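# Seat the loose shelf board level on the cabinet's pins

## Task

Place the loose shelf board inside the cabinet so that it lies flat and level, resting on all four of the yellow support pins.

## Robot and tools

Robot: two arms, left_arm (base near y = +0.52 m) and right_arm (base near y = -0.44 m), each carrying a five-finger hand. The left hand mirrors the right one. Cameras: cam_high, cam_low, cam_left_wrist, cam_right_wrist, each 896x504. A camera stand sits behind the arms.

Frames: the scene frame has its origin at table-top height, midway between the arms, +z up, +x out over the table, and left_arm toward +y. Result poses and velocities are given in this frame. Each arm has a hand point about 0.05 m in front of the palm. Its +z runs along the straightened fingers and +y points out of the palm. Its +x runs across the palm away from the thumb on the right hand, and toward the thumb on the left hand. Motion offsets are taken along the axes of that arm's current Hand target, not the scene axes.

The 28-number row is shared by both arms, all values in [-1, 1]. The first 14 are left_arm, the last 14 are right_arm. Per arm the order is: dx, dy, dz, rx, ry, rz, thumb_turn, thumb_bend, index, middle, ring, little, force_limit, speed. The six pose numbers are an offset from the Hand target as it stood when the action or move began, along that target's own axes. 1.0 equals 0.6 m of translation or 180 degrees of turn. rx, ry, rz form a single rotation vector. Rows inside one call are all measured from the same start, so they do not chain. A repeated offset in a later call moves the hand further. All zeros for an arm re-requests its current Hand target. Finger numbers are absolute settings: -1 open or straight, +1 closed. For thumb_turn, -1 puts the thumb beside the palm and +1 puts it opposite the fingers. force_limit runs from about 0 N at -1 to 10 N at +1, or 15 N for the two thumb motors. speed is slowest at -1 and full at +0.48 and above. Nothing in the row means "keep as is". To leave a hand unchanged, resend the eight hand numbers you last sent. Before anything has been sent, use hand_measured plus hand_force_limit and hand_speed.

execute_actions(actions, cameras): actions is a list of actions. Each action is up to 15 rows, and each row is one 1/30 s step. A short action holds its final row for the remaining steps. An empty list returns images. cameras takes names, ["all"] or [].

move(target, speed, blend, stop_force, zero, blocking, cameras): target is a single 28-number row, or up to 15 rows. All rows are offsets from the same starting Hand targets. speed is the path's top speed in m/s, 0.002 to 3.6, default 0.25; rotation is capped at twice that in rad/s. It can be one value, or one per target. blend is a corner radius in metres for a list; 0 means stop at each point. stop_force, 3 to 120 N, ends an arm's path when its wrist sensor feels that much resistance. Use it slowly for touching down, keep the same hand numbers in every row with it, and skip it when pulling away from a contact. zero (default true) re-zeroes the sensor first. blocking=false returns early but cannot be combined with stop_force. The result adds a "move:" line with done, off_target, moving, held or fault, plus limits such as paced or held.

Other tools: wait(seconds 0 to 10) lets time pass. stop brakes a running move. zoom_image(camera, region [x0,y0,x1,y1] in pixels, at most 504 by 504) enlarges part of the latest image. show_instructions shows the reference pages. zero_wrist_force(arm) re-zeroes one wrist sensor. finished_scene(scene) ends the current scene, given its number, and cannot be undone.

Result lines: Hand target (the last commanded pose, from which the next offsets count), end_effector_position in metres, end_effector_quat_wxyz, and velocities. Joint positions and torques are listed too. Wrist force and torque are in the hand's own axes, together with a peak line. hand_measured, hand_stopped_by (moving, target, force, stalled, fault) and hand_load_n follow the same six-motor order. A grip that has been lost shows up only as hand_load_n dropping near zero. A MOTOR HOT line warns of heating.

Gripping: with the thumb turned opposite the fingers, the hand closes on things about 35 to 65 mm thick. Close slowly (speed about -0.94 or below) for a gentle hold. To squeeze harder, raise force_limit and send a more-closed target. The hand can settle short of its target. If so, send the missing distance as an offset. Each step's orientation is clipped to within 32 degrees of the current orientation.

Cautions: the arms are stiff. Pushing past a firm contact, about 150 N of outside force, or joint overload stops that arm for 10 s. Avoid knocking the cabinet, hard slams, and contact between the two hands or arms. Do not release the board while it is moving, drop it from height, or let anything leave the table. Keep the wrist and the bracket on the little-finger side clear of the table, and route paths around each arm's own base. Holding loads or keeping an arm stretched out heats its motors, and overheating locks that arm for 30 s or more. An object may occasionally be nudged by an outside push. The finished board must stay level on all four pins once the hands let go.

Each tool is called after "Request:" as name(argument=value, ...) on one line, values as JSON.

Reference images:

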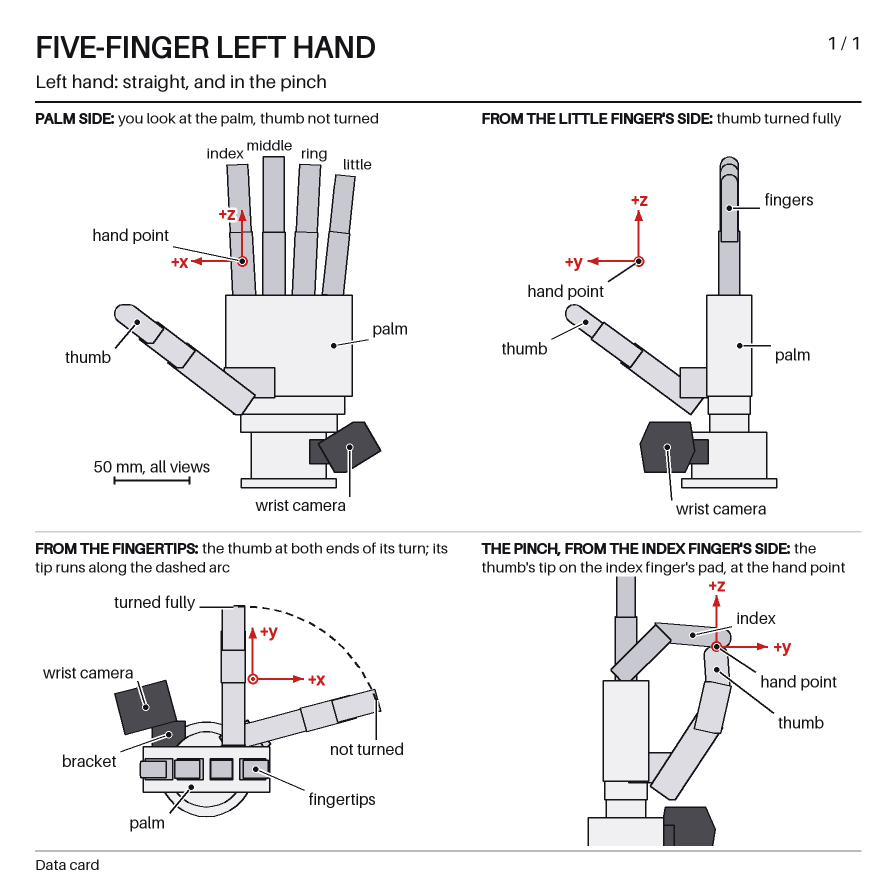

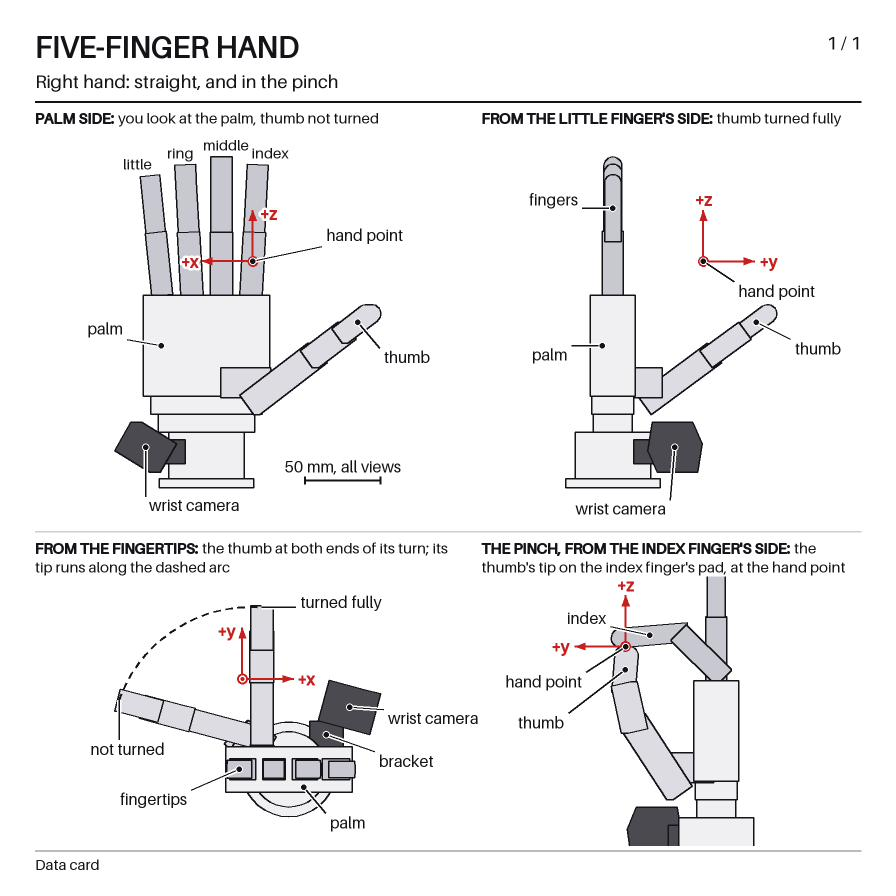

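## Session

Request:
execute_actions(actions=[], cameras=["cam_high","cam_low"])

Request:
zoom_image(camera="cam_high", region=[200, 40, 704, 430])

Request:
zoom_image(camera="cam_low", region=[300, 60, 660, 340])

Scene clock: 0.00 s.
left_arm: end_effector_position=(+0.7113, +0.6213, +0.1779) hand_measured=(-1.000, -1.000, -1.000, -1.000, -1.000, -1.000) hand_load_n=(+0.0, +0.0, +0.0, +0.0, +0.0, +0.0) hand_stopped_by=(target, target, target, target, target, target) hand_force_limit=0.00 hand_speed=-0.80 end_effector_quat_wxyz=(+0.461, +0.184, +0.865, -0.080) | right_arm: end_effector_position=(+0.3083, -0.3437, +0.2240) hand_measured=(-1.000, -1.000, -1.000, -1.000, -1.000, -1.000) hand_load_n=(+0.0, +0.0, +0.0, +0.0, +0.0, +0.0) hand_stopped_by=(target, target, target, target, target, target) hand_force_limit=0.00 hand_speed=-0.80 end_effector_quat_wxyz=(-0.101, +0.249, +0.890, +0.367)
Joint positions: left_arm=[3.549 -2.23 -1.13 2.583 -0.93 -1.002] | right_arm=[-0.681 -1.361 2.075 1.443 1.02 -1.933]
Joint velocities: within noise
Joint torques (N m): no reading
Wrist force (N): no reading
Wrist torque (N m): no reading
Wrist force, peak (N): no reading
Hand target: left_arm +0.7113, +0.6213, +0.1779; +0.461, +0.184, +0.865, -0.080 | right_arm +0.3083, -0.3437, +0.2240; -0.101, +0.249, +0.890, +0.367
Images, in order (width x height): cam_high 896x504, cam_low 896x504.

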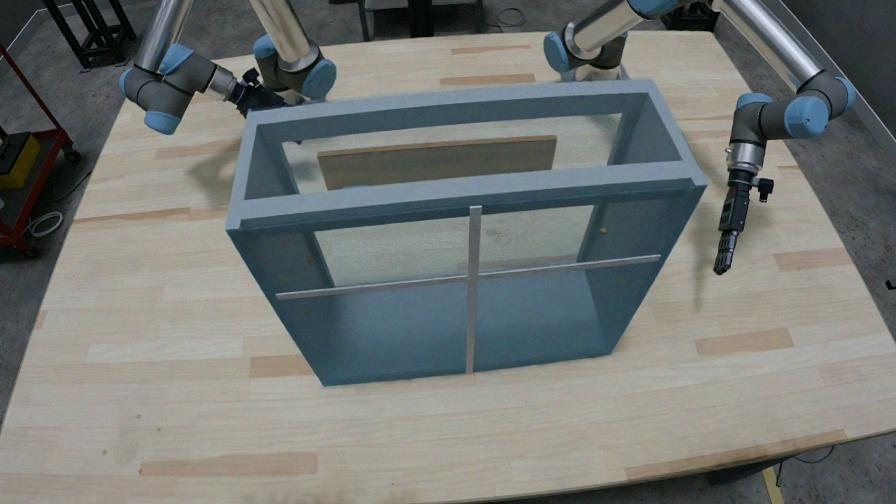

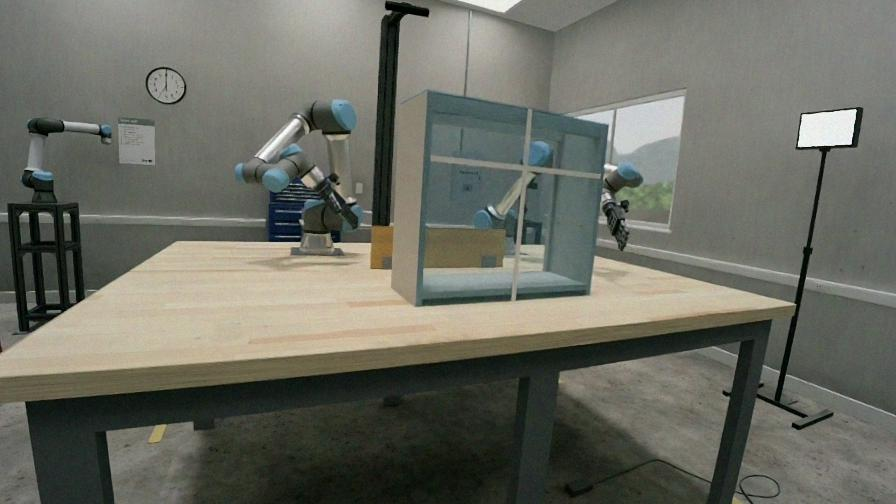

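Scaled by 1.000.

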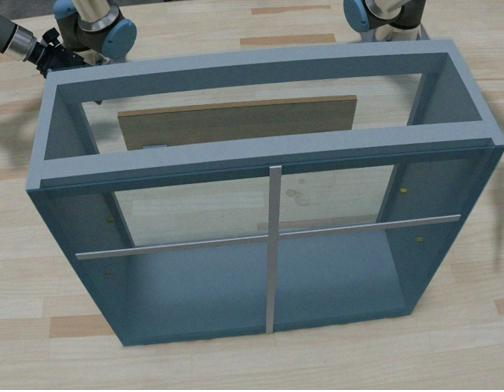

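Scaled by 1.400 from the camera's 896x504 image, which has a finer 1280x720 frame.

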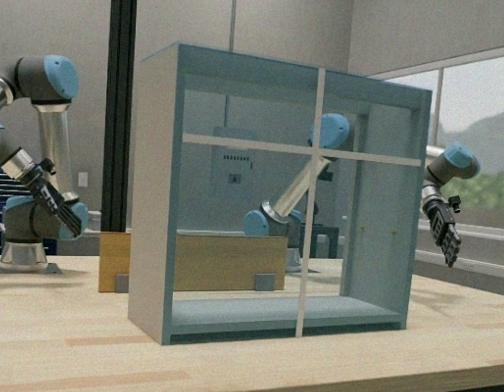

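Request:
move(target=[[-0.1547,-0.0833,-0.258,0,0,0,1,-1,-1,-1,-1,-1,0,0,0.0605,0.1005,-0.118,0,0,0,1,-1,-1,-1,-1,-1,0,0],[-0.0942,-0.5193,-0.43,0.1878,0.2668,0.3356,1,-1,-1,-1,-1,-1,0,0,0.0862,0.1815,-0.097,0.1283,-0.2258,0.3094,1,-1,-1,-1,-1,-1,0,0],[-0.0758,-0.9435,-0.303,0.1878,0.2668,0.3356,1,-1,-1,-1,-1,-1,0,0,0.0758,0.3337,0.144,0.1283,-0.2258,0.3094,1,-1,-1,-1,-1,-1,0,0]], speed=0.3, blend=0.04, cameras=["all"])

Scene clock: 107.77 s.
left_arm: end_effector_position=(+0.3735, +0.1455, +0.3004) hand_measured=(+1.000, -1.000, -1.000, -1.000, -1.000, -1.000) hand_load_n=(+0.0, +0.0, +0.0, +0.0, +0.0, +0.0) hand_stopped_by=(target, target, target, target, target, target) hand_force_limit=0.00 hand_speed=0.00 end_effector_quat_wxyz=(+0.000, +0.707, +0.708, +0.000) | right_arm: end_effector_position=(+0.3734, -0.1448, +0.3000) hand_measured=(+1.000, -1.000, -1.000, -1.000, -1.000, -1.000) hand_load_n=(+0.0, +0.0, +0.0, +0.0, +0.0, +0.0) hand_stopped_by=(target, target, target, target, target, target) hand_force_limit=0.00 hand_speed=0.00 end_effector_quat_wxyz=(+0.000, +0.708, +0.706, -0.001)
Joint positions: left_arm=[2.547 -2.195 -0.837 1.461 -1.57 -0.577] | right_arm=[0.502 -1.113 1.096 1.589 1.571 0.446]
Joint torques (N m): left_arm=[-10.01 34.62 25.41 -1.21 0.8 -2.61] | right_arm=[0.41 -30.2 -24.01 0.05 -0.26 0.72]
Wrist force (N): left_arm=[4.1 -0.3 -1.6] | right_arm=[0.4 0.1 -0.2]
Wrist torque (N m): left_arm=[0.12 -0.39 0.31] | right_arm=[0.08 -0.11 0.10]
Wrist force, peak (N): left_arm=[5.1 -0.4 -2.2] | right_arm=[1.9 0.5 0.5]
Hand target: left_arm +0.3735, +0.1455, +0.3003; +0.000, +0.707, +0.708, +0.000 | right_arm +0.3735, -0.1448, +0.3000; +0.000, +0.708, +0.706, -0.001
Off the commanded pose: left_arm 0.000 m, 0 deg | right_arm 0.000 m, 0 deg.
move: done

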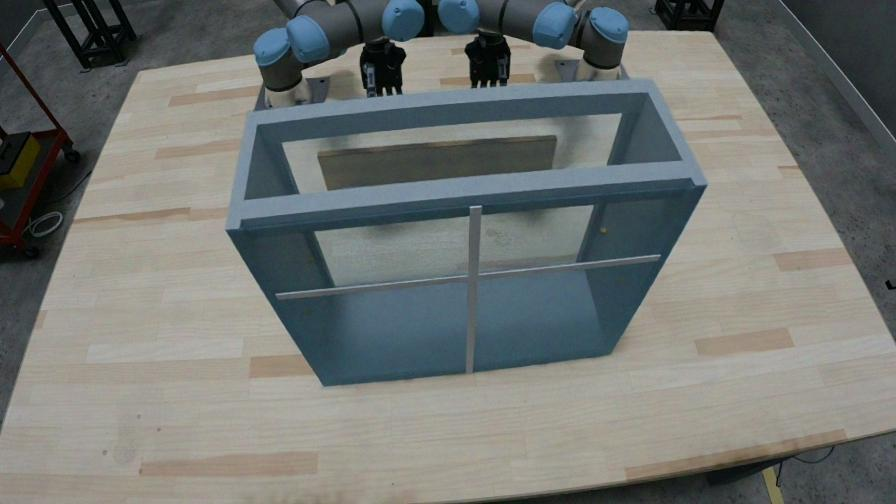

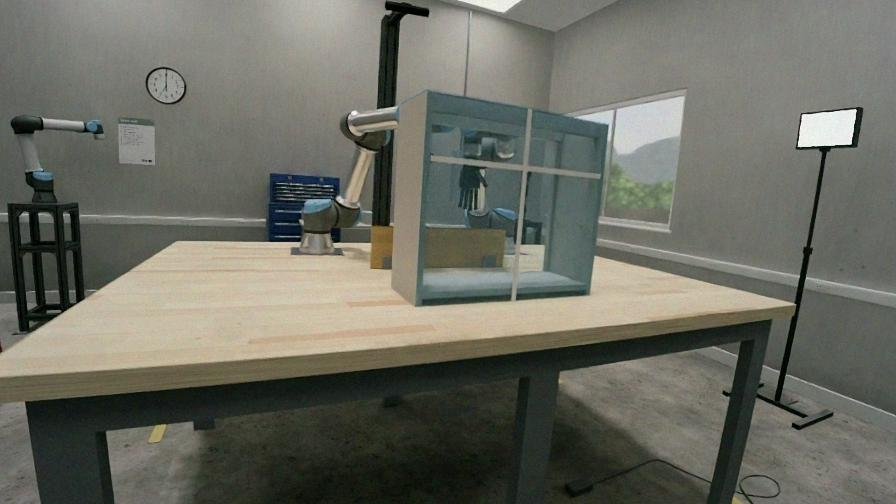

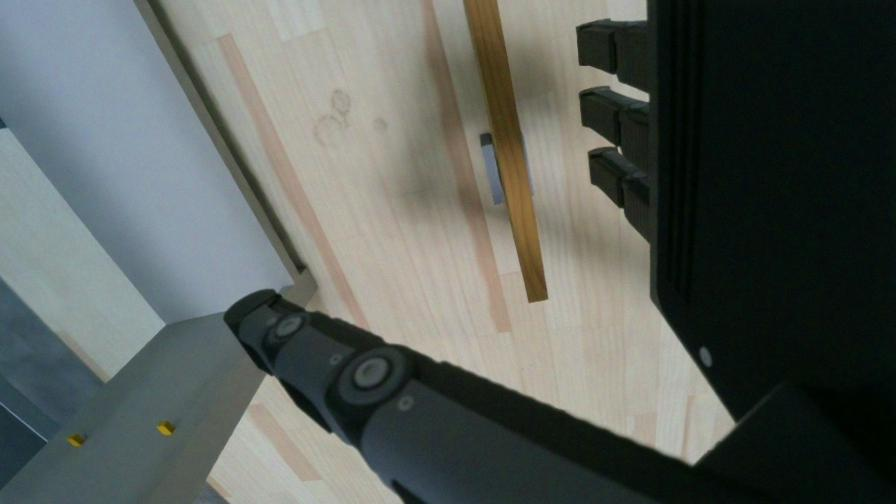

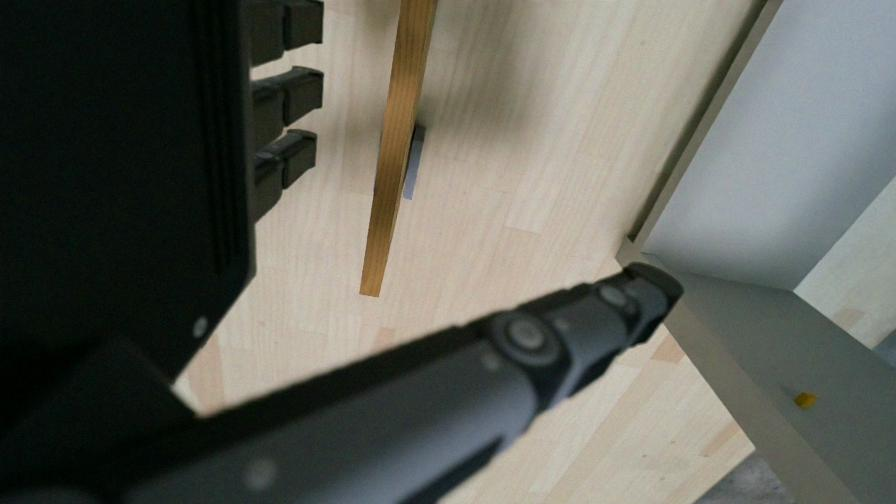

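Request:
zoom_image(camera="cam_left_wrist", region=[100, 0, 604, 504])

Request:
zoom_image(camera="cam_right_wrist", region=[320, 0, 824, 504])

Scaled by 1.000.

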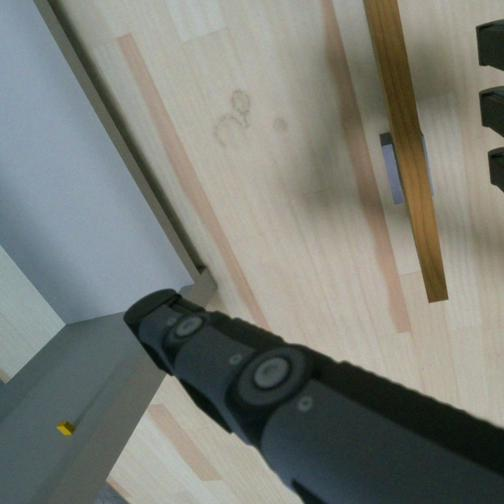

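Scaled by 1.000.

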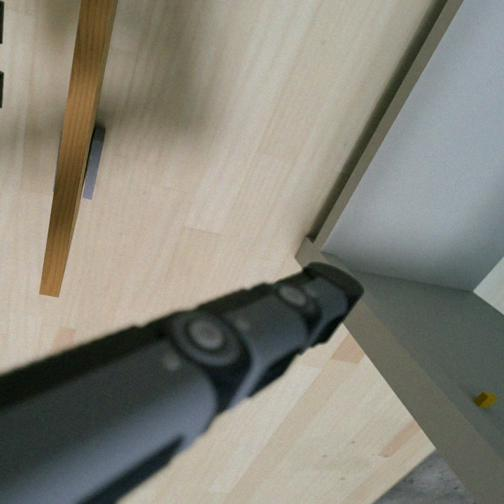

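Request:
zoom_image(camera="cam_right_wrist", region=[560, 180, 720, 340])

Request:
zoom_image(camera="cam_left_wrist", region=[220, 220, 380, 380])

Request:
zoom_image(camera="cam_right_wrist", region=[320, 60, 480, 320])

Request:
zoom_image(camera="cam_left_wrist", region=[430, 60, 590, 320])

Scaled by 3.150 from the camera's 896x504 image, which has a finer 1280x720 frame.

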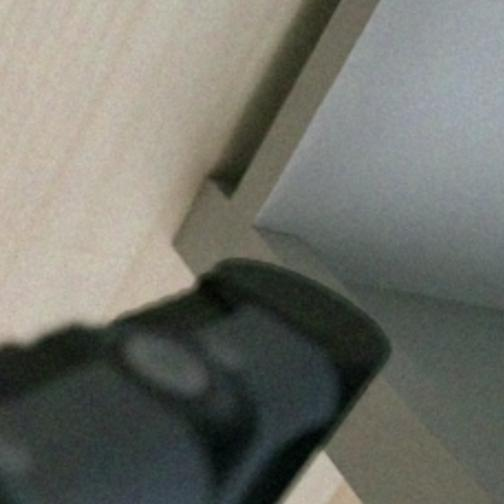

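Scaled by 3.150 from the camera's 896x504 image, which has a finer 1280x720 frame.

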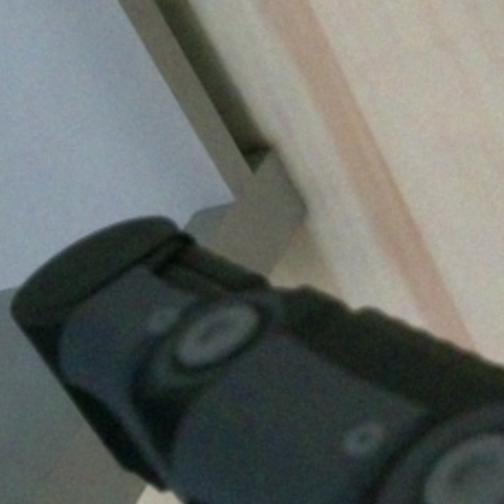

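Scaled by 1.938 from the camera's 896x504 image, which has a finer 1280x720 frame.

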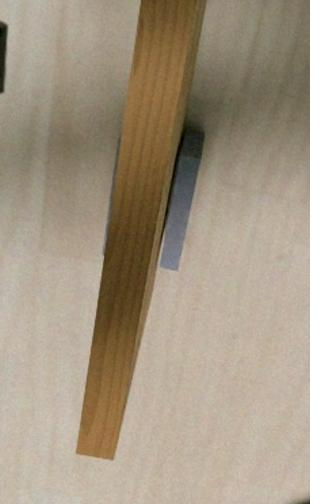

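Scaled by 1.938 from the camera's 896x504 image, which has a finer 1280x720 frame.

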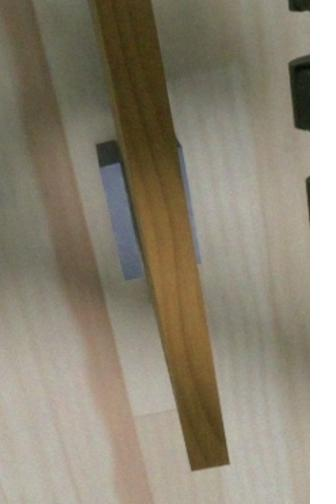

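Request:
move(target=[-0.0158,-0.0058,0.2338,0,0,-0.0067,1,-1,-1,-1,-1,-1,0,0,0.008,0.0025,0.2333,0,0,-0.0067,1,-1,-1,-1,-1,-1,0,0], speed=0.12, stop_force=10, cameras=["all"])

Scene clock: 239.40 s.
left_arm: end_effector_position=(+0.3700, +0.1359, +0.1601) hand_measured=(+1.000, -1.000, -1.000, -1.000, -1.000, -1.000) hand_load_n=(+0.0, +0.0, +0.0, +0.0, +0.0, +0.0) hand_stopped_by=(target, target, target, target, target, target) hand_force_limit=0.00 hand_speed=0.00 end_effector_quat_wxyz=(+0.000, +0.699, +0.715, +0.000) | right_arm: end_effector_position=(+0.3748, -0.1400, +0.1600) hand_measured=(+1.000, -1.000, -1.000, -1.000, -1.000, -1.000) hand_load_n=(+0.0, +0.0, +0.0, +0.0, +0.0, +0.0) hand_stopped_by=(target, target, target, target, target, target) hand_force_limit=0.00 hand_speed=0.00 end_effector_quat_wxyz=(+0.000, +0.700, +0.714, -0.001)
Joint positions: left_arm=[2.527 -2.235 -1.13 1.794 -1.57 -0.618] | right_arm=[0.507 -1.053 1.369 1.256 1.571 0.431]
Joint torques (N m): left_arm=[9.48 43.33 10.47 -0.49 -0.14 2.15] | right_arm=[-3.89 -50.4 -8.37 0.01 -0.81 2.27]
Wrist force (N): left_arm=[3.8 -0.4 -1.6] | right_arm=[0.7 0.2 0.0]
Wrist torque (N m): left_arm=[0.06 -0.37 0.36] | right_arm=[0.09 -0.16 0.12]
Wrist force, peak (N): left_arm=[4.2 -0.1 -2.6] | right_arm=[0.7 0.0 -1.5]
Hand target: left_arm +0.3700, +0.1359, +0.1601; +0.000, +0.699, +0.715, +0.000 | right_arm +0.3749, -0.1401, +0.1600; +0.000, +0.700, +0.714, -0.001
Off the commanded pose: left_arm 0.000 m, 0 deg | right_arm 0.000 m, 0 deg.
move: done

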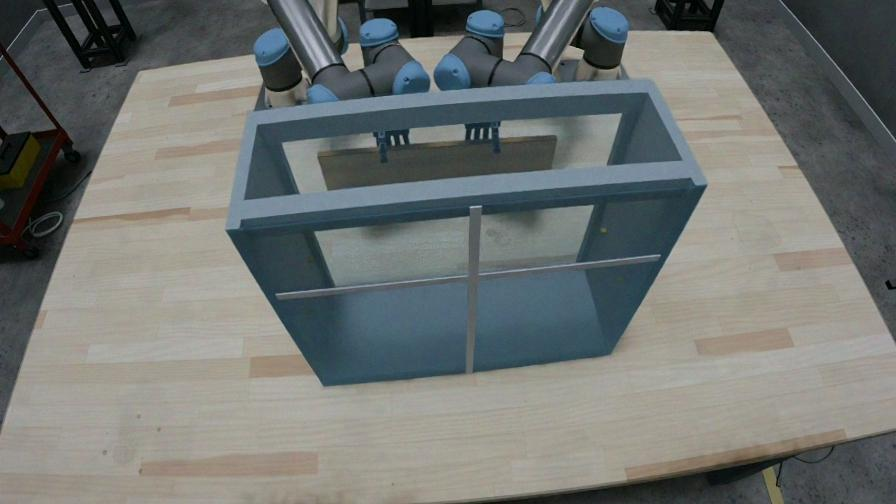

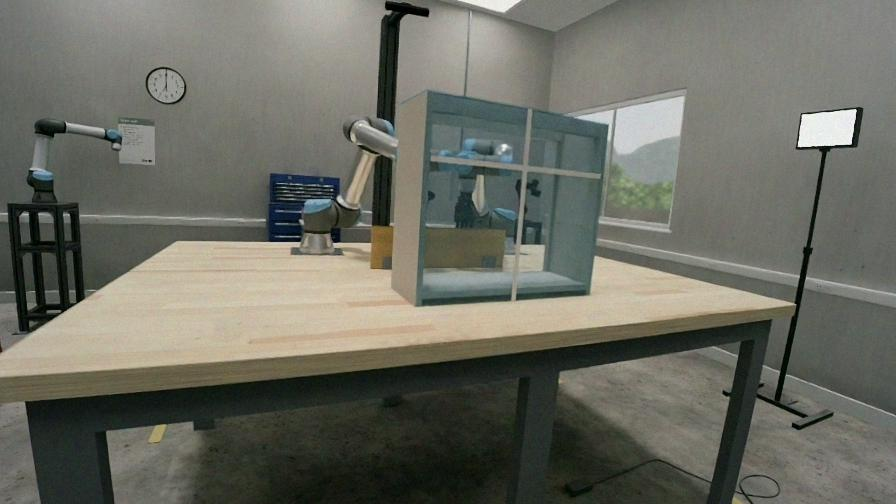

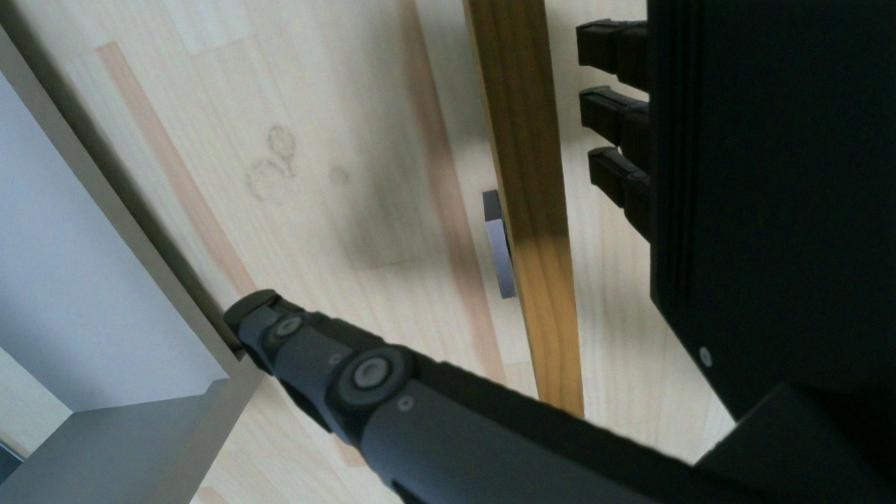

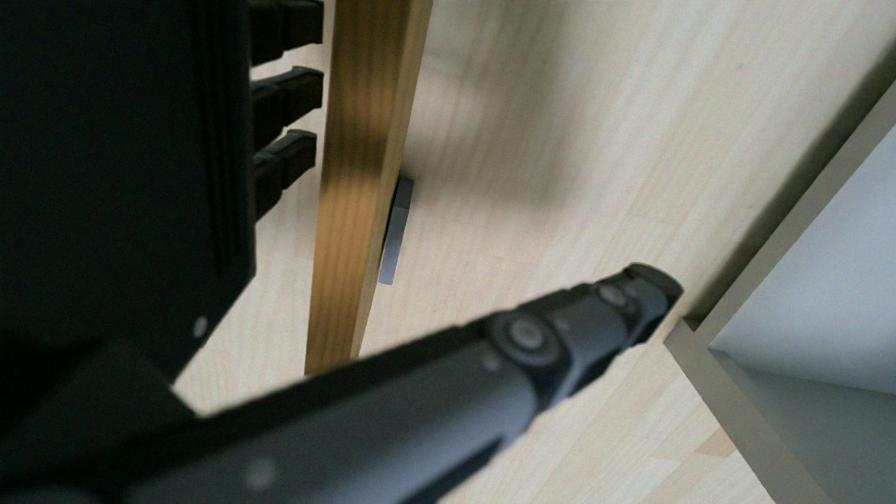

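Request:
move(target=[0,0,0.1,0,0,0,1,-1,-1,-1,-1,-1,0,0,0,0,0.1,0,0,0,1,-1,-1,-1,-1,-1,0,0], speed=0.06, stop_force=6, cameras=["cam_left_wrist","cam_right_wrist","cam_high"])

Scene clock: 256.13 s.
left_arm: end_effector_position=(+0.3700, +0.1358, +0.1001) hand_measured=(+1.000, -1.000, -1.000, -1.000, -1.000, -1.000) hand_load_n=(+0.0, +0.0, +0.0, +0.0, +0.0, +0.0) hand_stopped_by=(target, target, target, target, target, target) hand_force_limit=0.00 hand_speed=0.00 end_effector_quat_wxyz=(+0.000, +0.699, +0.715, +0.000) | right_arm: end_effector_position=(+0.3748, -0.1401, +0.1000) hand_measured=(+1.000, -1.000, -1.000, -1.000, -1.000, -1.000) hand_load_n=(+0.0, +0.0, +0.0, +0.0, +0.0, +0.0) hand_stopped_by=(target, target, target, target, target, target) hand_force_limit=0.00 hand_speed=0.00 end_effector_quat_wxyz=(+0.000, +0.700, +0.714, -0.001)
Joint positions: left_arm=[2.527 -2.278 -1.215 1.923 -1.57 -0.618] | right_arm=[0.507 -1 1.448 1.124 1.571 0.431]
Joint torques (N m): left_arm=[-7.76 49.75 24.54 -0.56 -0.83 -2.22] | right_arm=[-13.38 -51.54 -22.42 0.19 -1.41 -1.85]
Wrist force (N): left_arm=[3.9 -0.2 -1.6] | right_arm=[0.6 0.1 -0.1]
Wrist torque (N m): left_arm=[0.08 -0.37 0.33] | right_arm=[0.09 -0.14 0.11]
Wrist force, peak (N): left_arm=[4.3 -0.3 -1.6] | right_arm=[1.2 0.2 -0.5]
Hand target: left_arm +0.3700, +0.1358, +0.1001; +0.000, +0.699, +0.715, +0.000 | right_arm +0.3748, -0.1401, +0.1000; +0.000, +0.700, +0.714, -0.001
Off the commanded pose: left_arm 0.000 m, 0 deg | right_arm 0.000 m, 0 deg.
move: done
Images, in order (width x height): cam_high 896x504, cam_left_wrist 896x504, cam_right_wrist 896x504.

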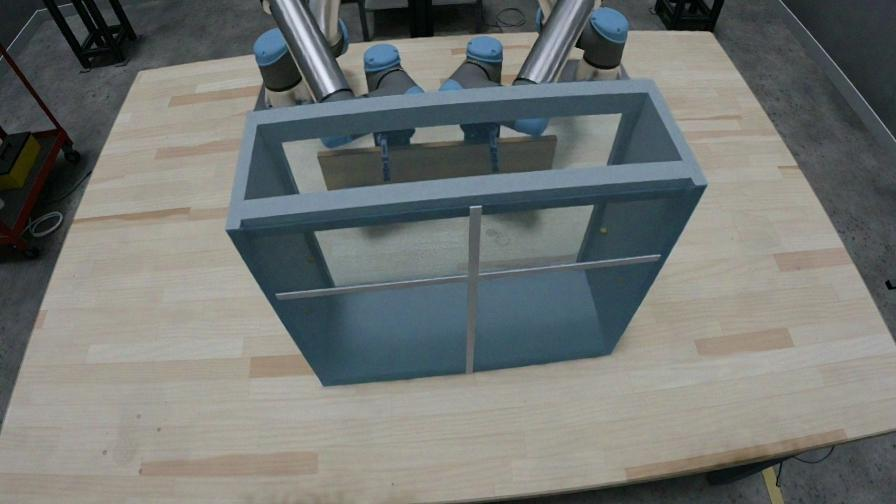

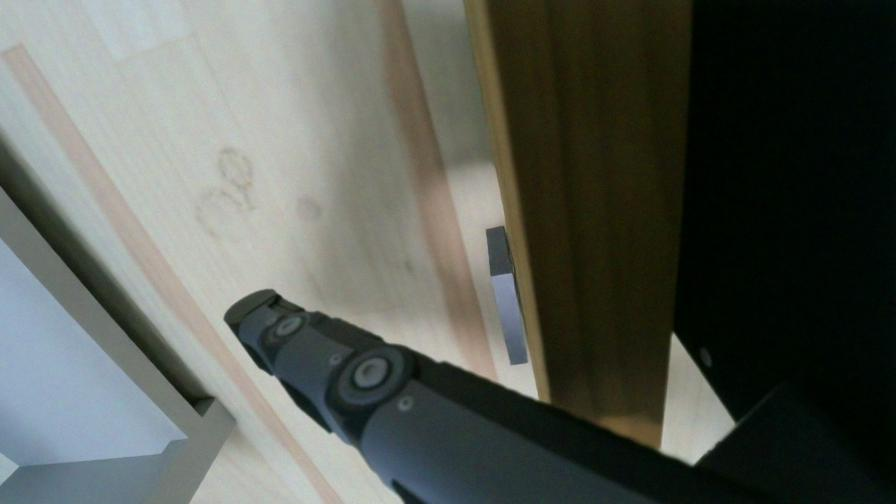

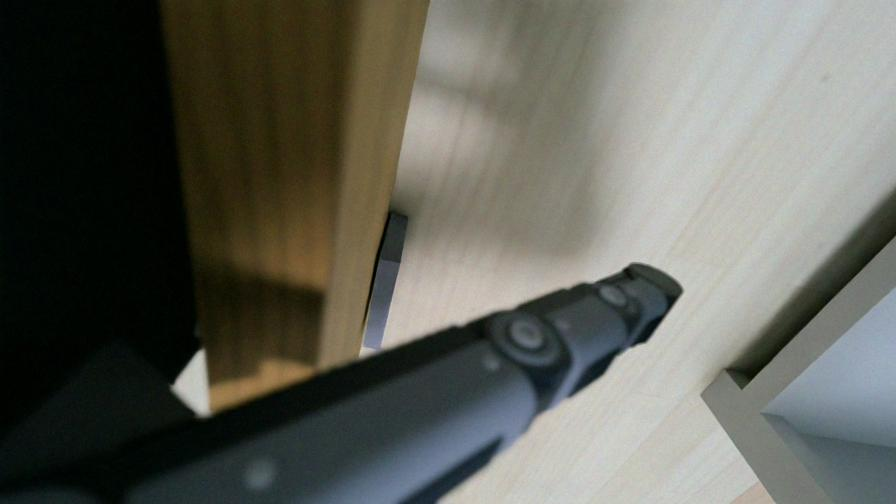

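Request:
zero_wrist_force(arm="left_arm")

Request:
zero_wrist_force(arm="right_arm")

Request:
move(target=[0,0.07,0,0,0,0,1,-1,-1,-1,-1,-1,0,0,0,0.07,0,0,0,0,1,-1,-1,-1,-1,-1,0,0], speed=0.02, stop_force=4, cameras=["cam_left_wrist","cam_right_wrist"])

Wrist force sensor zeroed.

Wrist force sensor zeroed.

Scene clock: 264.20 s.
left_arm: end_effector_position=(+0.3904, +0.1363, +0.1001) hand_measured=(+1.000, -1.000, -1.000, -1.000, -1.000, -1.000) hand_load_n=(+0.0, +0.0, +0.0, +0.0, +0.0, +0.0) hand_stopped_by=(target, target, target, target, target, target) hand_force_limit=0.00 hand_speed=0.00 end_effector_quat_wxyz=(+0.000, +0.699, +0.715, +0.000) | right_arm: end_effector_position=(+0.3913, -0.1398, +0.1000) hand_measured=(+1.000, -1.000, -1.000, -1.000, -1.000, -1.000) hand_load_n=(+0.0, +0.0, +0.0, +0.0, +0.0, +0.0) hand_stopped_by=(target, target, target, target, target, target) hand_force_limit=0.00 hand_speed=0.00 end_effector_quat_wxyz=(+0.000, +0.700, +0.714, -0.001)
Joint positions: left_arm=[2.548 -2.312 -1.156 1.898 -1.57 -0.597] | right_arm=[0.494 -0.972 1.401 1.142 1.571 0.417]
Joint torques (N m): left_arm=[-8.46 41.28 25.19 -3.3 -1.87 -2.61] | right_arm=[12.31 -52.87 -23.64 3.75 1.6 2.02]
Wrist force (N, zeroed by zero_wrist_force): left_arm=[-0.4 -3.5 0.1] | right_arm=[-0.1 -3.0 0.4]
Wrist torque (N m, zeroed by zero_wrist_force): left_arm=[-0.22 0.02 0.19] | right_arm=[-0.14 -0.06 -0.03]
Wrist force, peak (N, zeroed by zero_wrist_force): left_arm=[-0.1 -15.2 -0.1] | right_arm=[-0.1 -16.9 -2.2]
Hand target: left_arm +0.3904, +0.1363, +0.1001; +0.000, +0.699, +0.715, +0.000 (not the last commanded pose) | right_arm +0.3913, -0.1398, +0.1000; +0.000, +0.700, +0.714, -0.001 (not the last commanded pose)
Off the commanded pose: left_arm 0.022 m, 0 deg | right_arm 0.026 m, 0 deg.
move: contact (left_arm, right_arm)
Images, in order (width x height): cam_left_wrist 896x504, cam_right_wrist 896x504.

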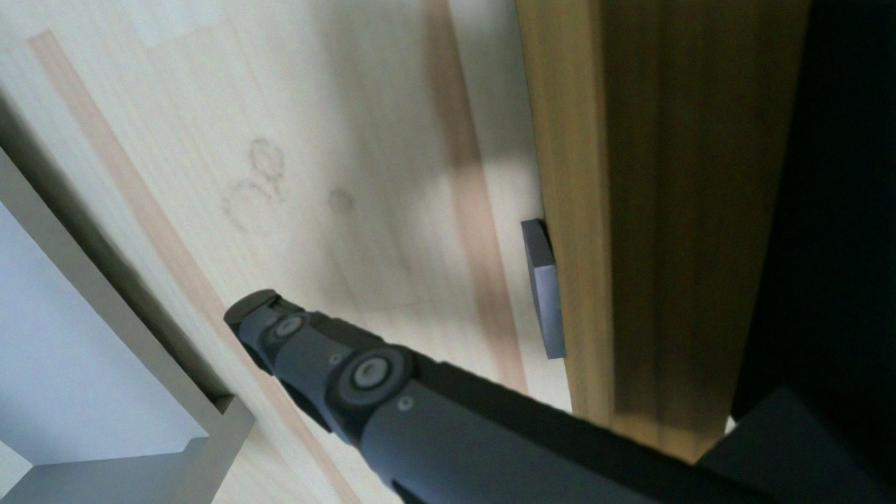

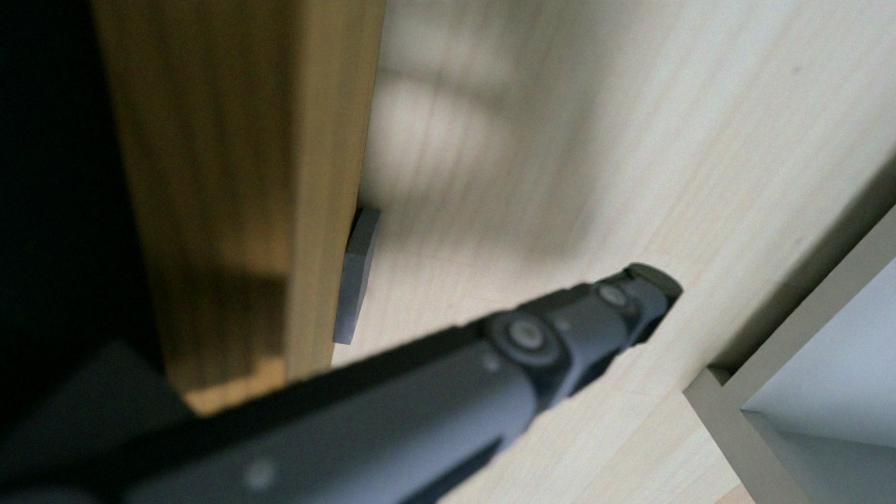

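Request:
move(target=[0,0,0,0,0,0,1,0.7,-1,-1,-1,-1,0.9,-0.9,0,0,0,0,0,0,1,0.7,-1,-1,-1,-1,0.9,-0.9], cameras=["cam_left_wrist","cam_right_wrist"])

Scene clock: 285.03 s.
left_arm: end_effector_position=(+0.3904, +0.1363, +0.1001) hand_measured=(+1.000, -0.294, -1.000, -1.000, -1.000, -1.000) hand_load_n=(+0.0, +0.0, +0.0, +0.0, +0.0, +0.0) hand_stopped_by=(target, moving, target, target, target, target) hand_force_limit=0.90 hand_speed=-0.90 end_effector_quat_wxyz=(+0.000, +0.699, +0.715, +0.000) | right_arm: end_effector_position=(+0.3913, -0.1398, +0.1000) hand_measured=(+1.000, -0.294, -1.000, -1.000, -1.000, -1.000) hand_load_n=(+0.0, +0.0, +0.0, +0.0, +0.0, +0.0) hand_stopped_by=(target, moving, target, target, target, target) hand_force_limit=0.90 hand_speed=-0.90 end_effector_quat_wxyz=(+0.000, +0.700, +0.714, -0.001)
Joint positions: left_arm=[2.548 -2.312 -1.156 1.898 -1.57 -0.597] | right_arm=[0.494 -0.972 1.401 1.142 1.571 0.417]
Joint torques (N m): left_arm=[-8.79 37.86 25.35 -3.22 0.09 -2.58] | right_arm=[10.25 -53.13 -23.53 3.72 1.43 1.52]
Wrist force (N, zeroed by zero_wrist_force): left_arm=[-0.3 -3.4 0.5] | right_arm=[-0.2 -3.1 0.4]
Wrist torque (N m, zeroed by zero_wrist_force): left_arm=[-0.24 0.02 0.19] | right_arm=[-0.16 -0.05 -0.04]
Wrist force, peak (N, zeroed by zero_wrist_force): left_arm=[-0.3 -3.7 0.3] | right_arm=[-0.6 -3.4 0.1]
Hand target: left_arm +0.3904, +0.1363, +0.1001; +0.000, +0.699, +0.715, +0.000 | right_arm +0.3913, -0.1398, +0.1000; +0.000, +0.700, +0.714, -0.001
Off the commanded pose: left_arm 0.000 m, 0 deg | right_arm 0.000 m, 0 deg.
move: moving (left_arm, right_arm; no rest 5 s after the path's end)
Images, in order (width x height): cam_left_wrist 896x504, cam_right_wrist 896x504.

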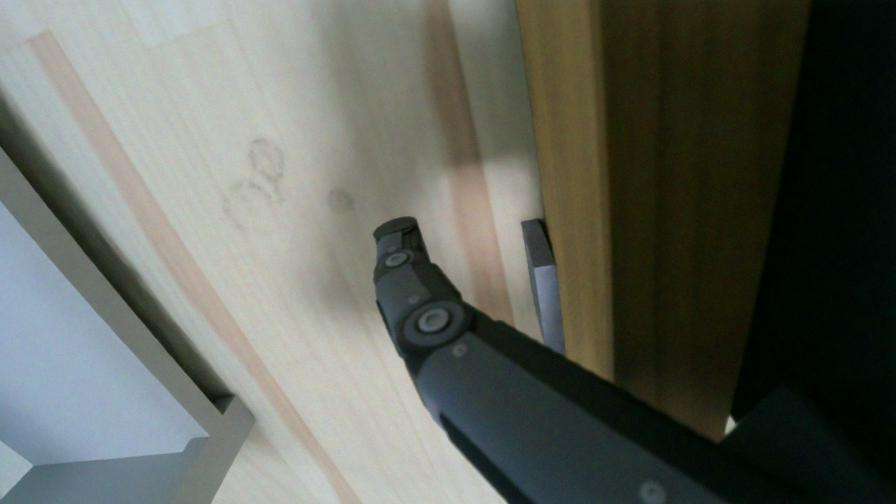

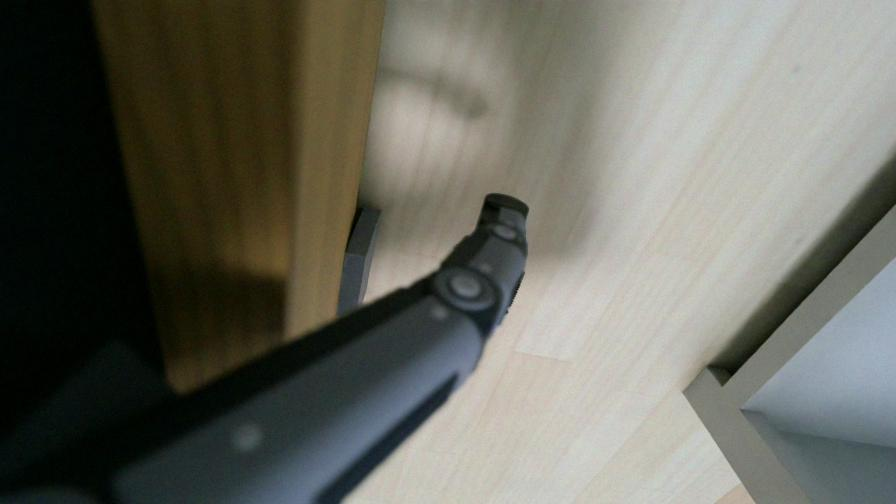

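Request:
wait(seconds=7, cameras=["cam_left_wrist","cam_right_wrist"])

Scene clock: 296.70 s.
left_arm: end_effector_position=(+0.3904, +0.1363, +0.1001) hand_measured=(+1.000, +0.452, -1.000, -1.000, -1.000, -1.000) hand_load_n=(+6.0, +13.5, +0.0, +0.0, +0.0, +0.0) hand_stopped_by=(target, force, target, target, target, target) hand_force_limit=0.90 hand_speed=-0.90 end_effector_quat_wxyz=(+0.000, +0.699, +0.715, +0.000) | right_arm: end_effector_position=(+0.3913, -0.1398, +0.1000) hand_measured=(+1.000, +0.478, -1.000, -1.000, -1.000, -1.000) hand_load_n=(+2.5, +13.5, +0.0, +0.0, +0.0, +0.0) hand_stopped_by=(target, force, target, target, target, target) hand_force_limit=0.90 hand_speed=-0.90 end_effector_quat_wxyz=(+0.000, +0.700, +0.714, -0.001)
Joint positions: left_arm=[2.548 -2.312 -1.156 1.898 -1.57 -0.597] | right_arm=[0.494 -0.972 1.401 1.142 1.571 0.417]
Joint torques (N m): left_arm=[10.91 37.62 13.57 1.49 0.11 -2.47] | right_arm=[7.51 -52.74 -22.67 -1.68 1.3 0.58]
Wrist force (N, zeroed by zero_wrist_force): left_arm=[0.3 -8.3 -0.8] | right_arm=[-1.2 -10.7 2.2]
Wrist torque (N m, zeroed by zero_wrist_force): left_arm=[0.51 0.33 2.21] | right_arm=[-0.24 0.00 0.19]
Wrist force, peak (N, zeroed by zero_wrist_force): left_arm=[0.4 -8.8 -1.0] | right_arm=[-0.3 -13.7 0.6]
Hand target: left_arm +0.3904, +0.1363, +0.1001; +0.000, +0.699, +0.715, +0.000 | right_arm +0.3913, -0.1398, +0.1000; +0.000, +0.700, +0.714, -0.001
Off the commanded pose: left_arm 0.000 m, 0 deg | right_arm 0.000 m, 0 deg.
wait: 7.00 s; at rest by 0.83 s
Images, in order (width x height): cam_left_wrist 896x504, cam_right_wrist 896x504.

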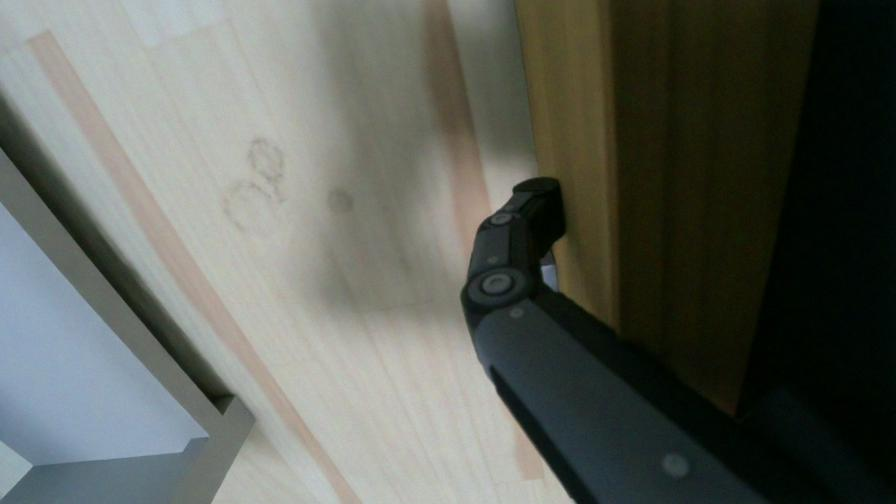

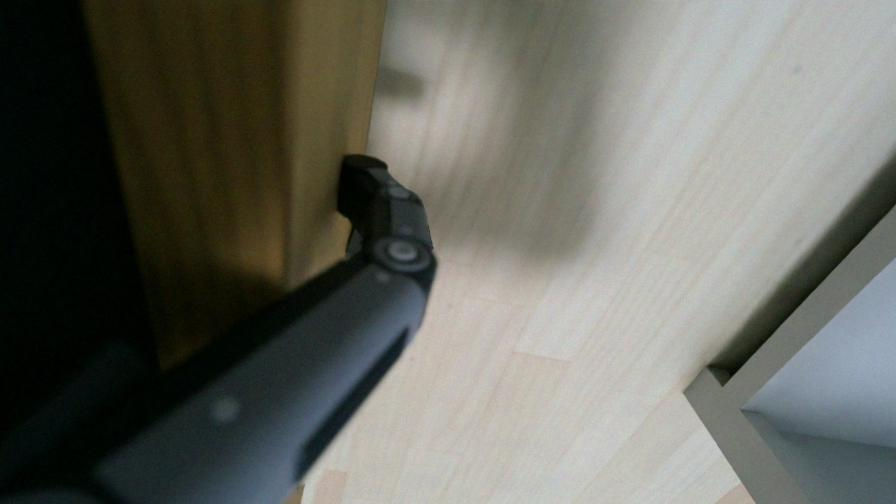

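Request:
move(target=[0,-0.0005,0,0,0,0.0022,1,0.7,-1,-1,-1,-1,0.9,-0.9,0,-0.0008,0,0,0,0,1,0.7,-1,-1,-1,-1,0.9,-0.9], speed=0.01)

Scene clock: 308.03 s.
left_arm: end_effector_position=(+0.3901, +0.1363, +0.1001) hand_measured=(+1.000, +0.452, -1.000, -1.000, -1.000, -1.000) hand_load_n=(+4.5, +11.5, +0.0, +0.0, +0.0, +0.0) hand_stopped_by=(target, force, target, target, target, target) hand_force_limit=0.90 hand_speed=-0.90 end_effector_quat_wxyz=(+0.000, +0.702, +0.713, +0.000) | right_arm: end_effector_position=(+0.3908, -0.1398, +0.1000) hand_measured=(+1.000, +0.478, -1.000, -1.000, -1.000, -1.000) hand_load_n=(+2.5, +14.0, +0.0, +0.0, +0.0, +0.0) hand_stopped_by=(target, force, target, target, target, target) hand_force_limit=0.90 hand_speed=-0.90 end_effector_quat_wxyz=(+0.000, +0.700, +0.714, -0.001)
Joint positions: left_arm=[2.548 -2.31 -1.159 1.899 -1.57 -0.589] | right_arm=[0.494 -0.973 1.403 1.142 1.571 0.418]
Joint torques (N m): left_arm=[13.39 46.43 11.48 -0.35 0.01 -0.81] | right_arm=[9.82 -53.39 -12.78 -1.12 1.32 1.54]
Wrist force (N, zeroed by zero_wrist_force): left_arm=[-5.5 -1.7 -5.2] | right_arm=[1.6 -9.5 2.6]
Wrist torque (N m, zeroed by zero_wrist_force): left_arm=[0.69 0.16 1.00] | right_arm=[-0.40 -0.08 0.27]
Wrist force, peak (N, zeroed by zero_wrist_force): left_arm=[0.4 -8.6 -0.6] | right_arm=[0.2 -13.2 3.8]
Hand target: left_arm +0.3901, +0.1363, +0.1001; +0.000, +0.702, +0.713, +0.000 | right_arm +0.3908, -0.1398, +0.1000; +0.000, +0.700, +0.714, -0.001
Off the commanded pose: left_arm 0.000 m, 0 deg | right_arm 0.000 m, 0 deg.
move: done

Request:
move(target=[0,0,-0.05,0,0,0,1,0.7,-1,-1,-1,-1,0.9,-0.9,0,0,-0.05,0,0,0,1,0.7,-1,-1,-1,-1,0.9,-0.9], speed=0.04, cameras=["cam_left_wrist","cam_right_wrist"])

Scene clock: 316.10 s.
left_arm: end_effector_position=(+0.3901, +0.1363, +0.1302) hand_measured=(+1.000, +0.452, -1.000, -1.000, -1.000, -1.000) hand_load_n=(+2.5, +13.0, +0.0, +0.0, +0.0, +0.0) hand_stopped_by=(target, force, target, target, target, target) hand_force_limit=0.90 hand_speed=-0.90 end_effector_quat_wxyz=(+0.000, +0.702, +0.713, +0.000) end_effector_velocity=(+0.000, -0.001, -0.002) end_effector_angular_velocity=(-0.001, -0.002, -0.001) | right_arm: end_effector_position=(+0.3908, -0.1398, +0.1302) hand_measured=(+1.000, +0.476, -1.000, -1.000, -1.000, -1.000) hand_load_n=(+2.0, +16.0, +0.0, +0.0, +0.0, +0.0) hand_stopped_by=(target, force, target, target, target, target) hand_force_limit=0.90 hand_speed=-0.90 end_effector_quat_wxyz=(+0.000, +0.700, +0.714, +0.000) end_effector_velocity=(+0.000, +0.000, -0.002) end_effector_angular_velocity=(+0.001, -0.002, +0.000)
Joint positions: left_arm=[2.549 -2.287 -1.119 1.836 -1.57 -0.59] | right_arm=[0.494 -1 1.365 1.207 1.571 0.418]
Joint velocities: left_arm=[-0.001 -0.001 -0.003 0.006 0 0] | right_arm=[0 0.001 0.003 -0.006 0 0]
Joint torques (N m): left_arm=[11.09 38.79 13.29 0.16 -0.19 0.32] | right_arm=[3.11 -35.3 -8 1.33 0.51 -0.52]
Wrist force (N, zeroed by zero_wrist_force): left_arm=[1.9 -5.8 4.6] | right_arm=[-1.4 5.5 4.3]
Wrist torque (N m, zeroed by zero_wrist_force): left_arm=[-0.42 0.07 1.05] | right_arm=[0.00 -0.12 0.20]
Wrist force, peak (N, zeroed by zero_wrist_force): left_arm=[-5.8 -2.0 -5.1] | right_arm=[2.1 -8.6 9.1]
Hand target: left_arm +0.3901, +0.1363, +0.1301; +0.000, +0.702, +0.713, +0.000 | right_arm +0.3908, -0.1398, +0.1300; +0.000, +0.700, +0.714, -0.001
Off the commanded pose: left_arm 0.000 m, 0 deg | right_arm 0.000 m, 0 deg.
move: done
Images, in order (width x height): cam_left_wrist 896x504, cam_right_wrist 896x504.

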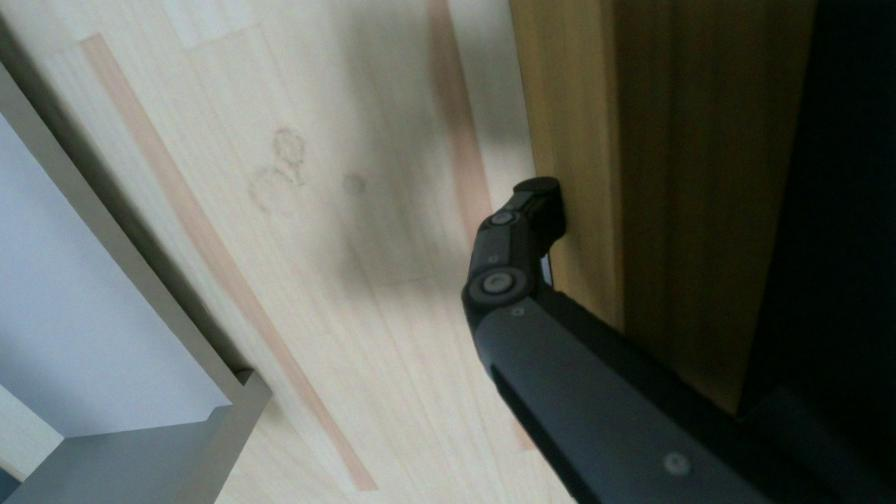

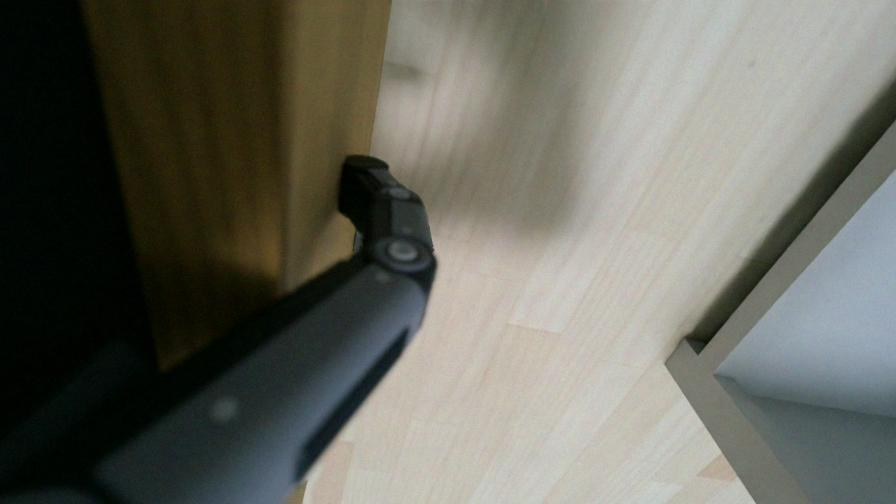

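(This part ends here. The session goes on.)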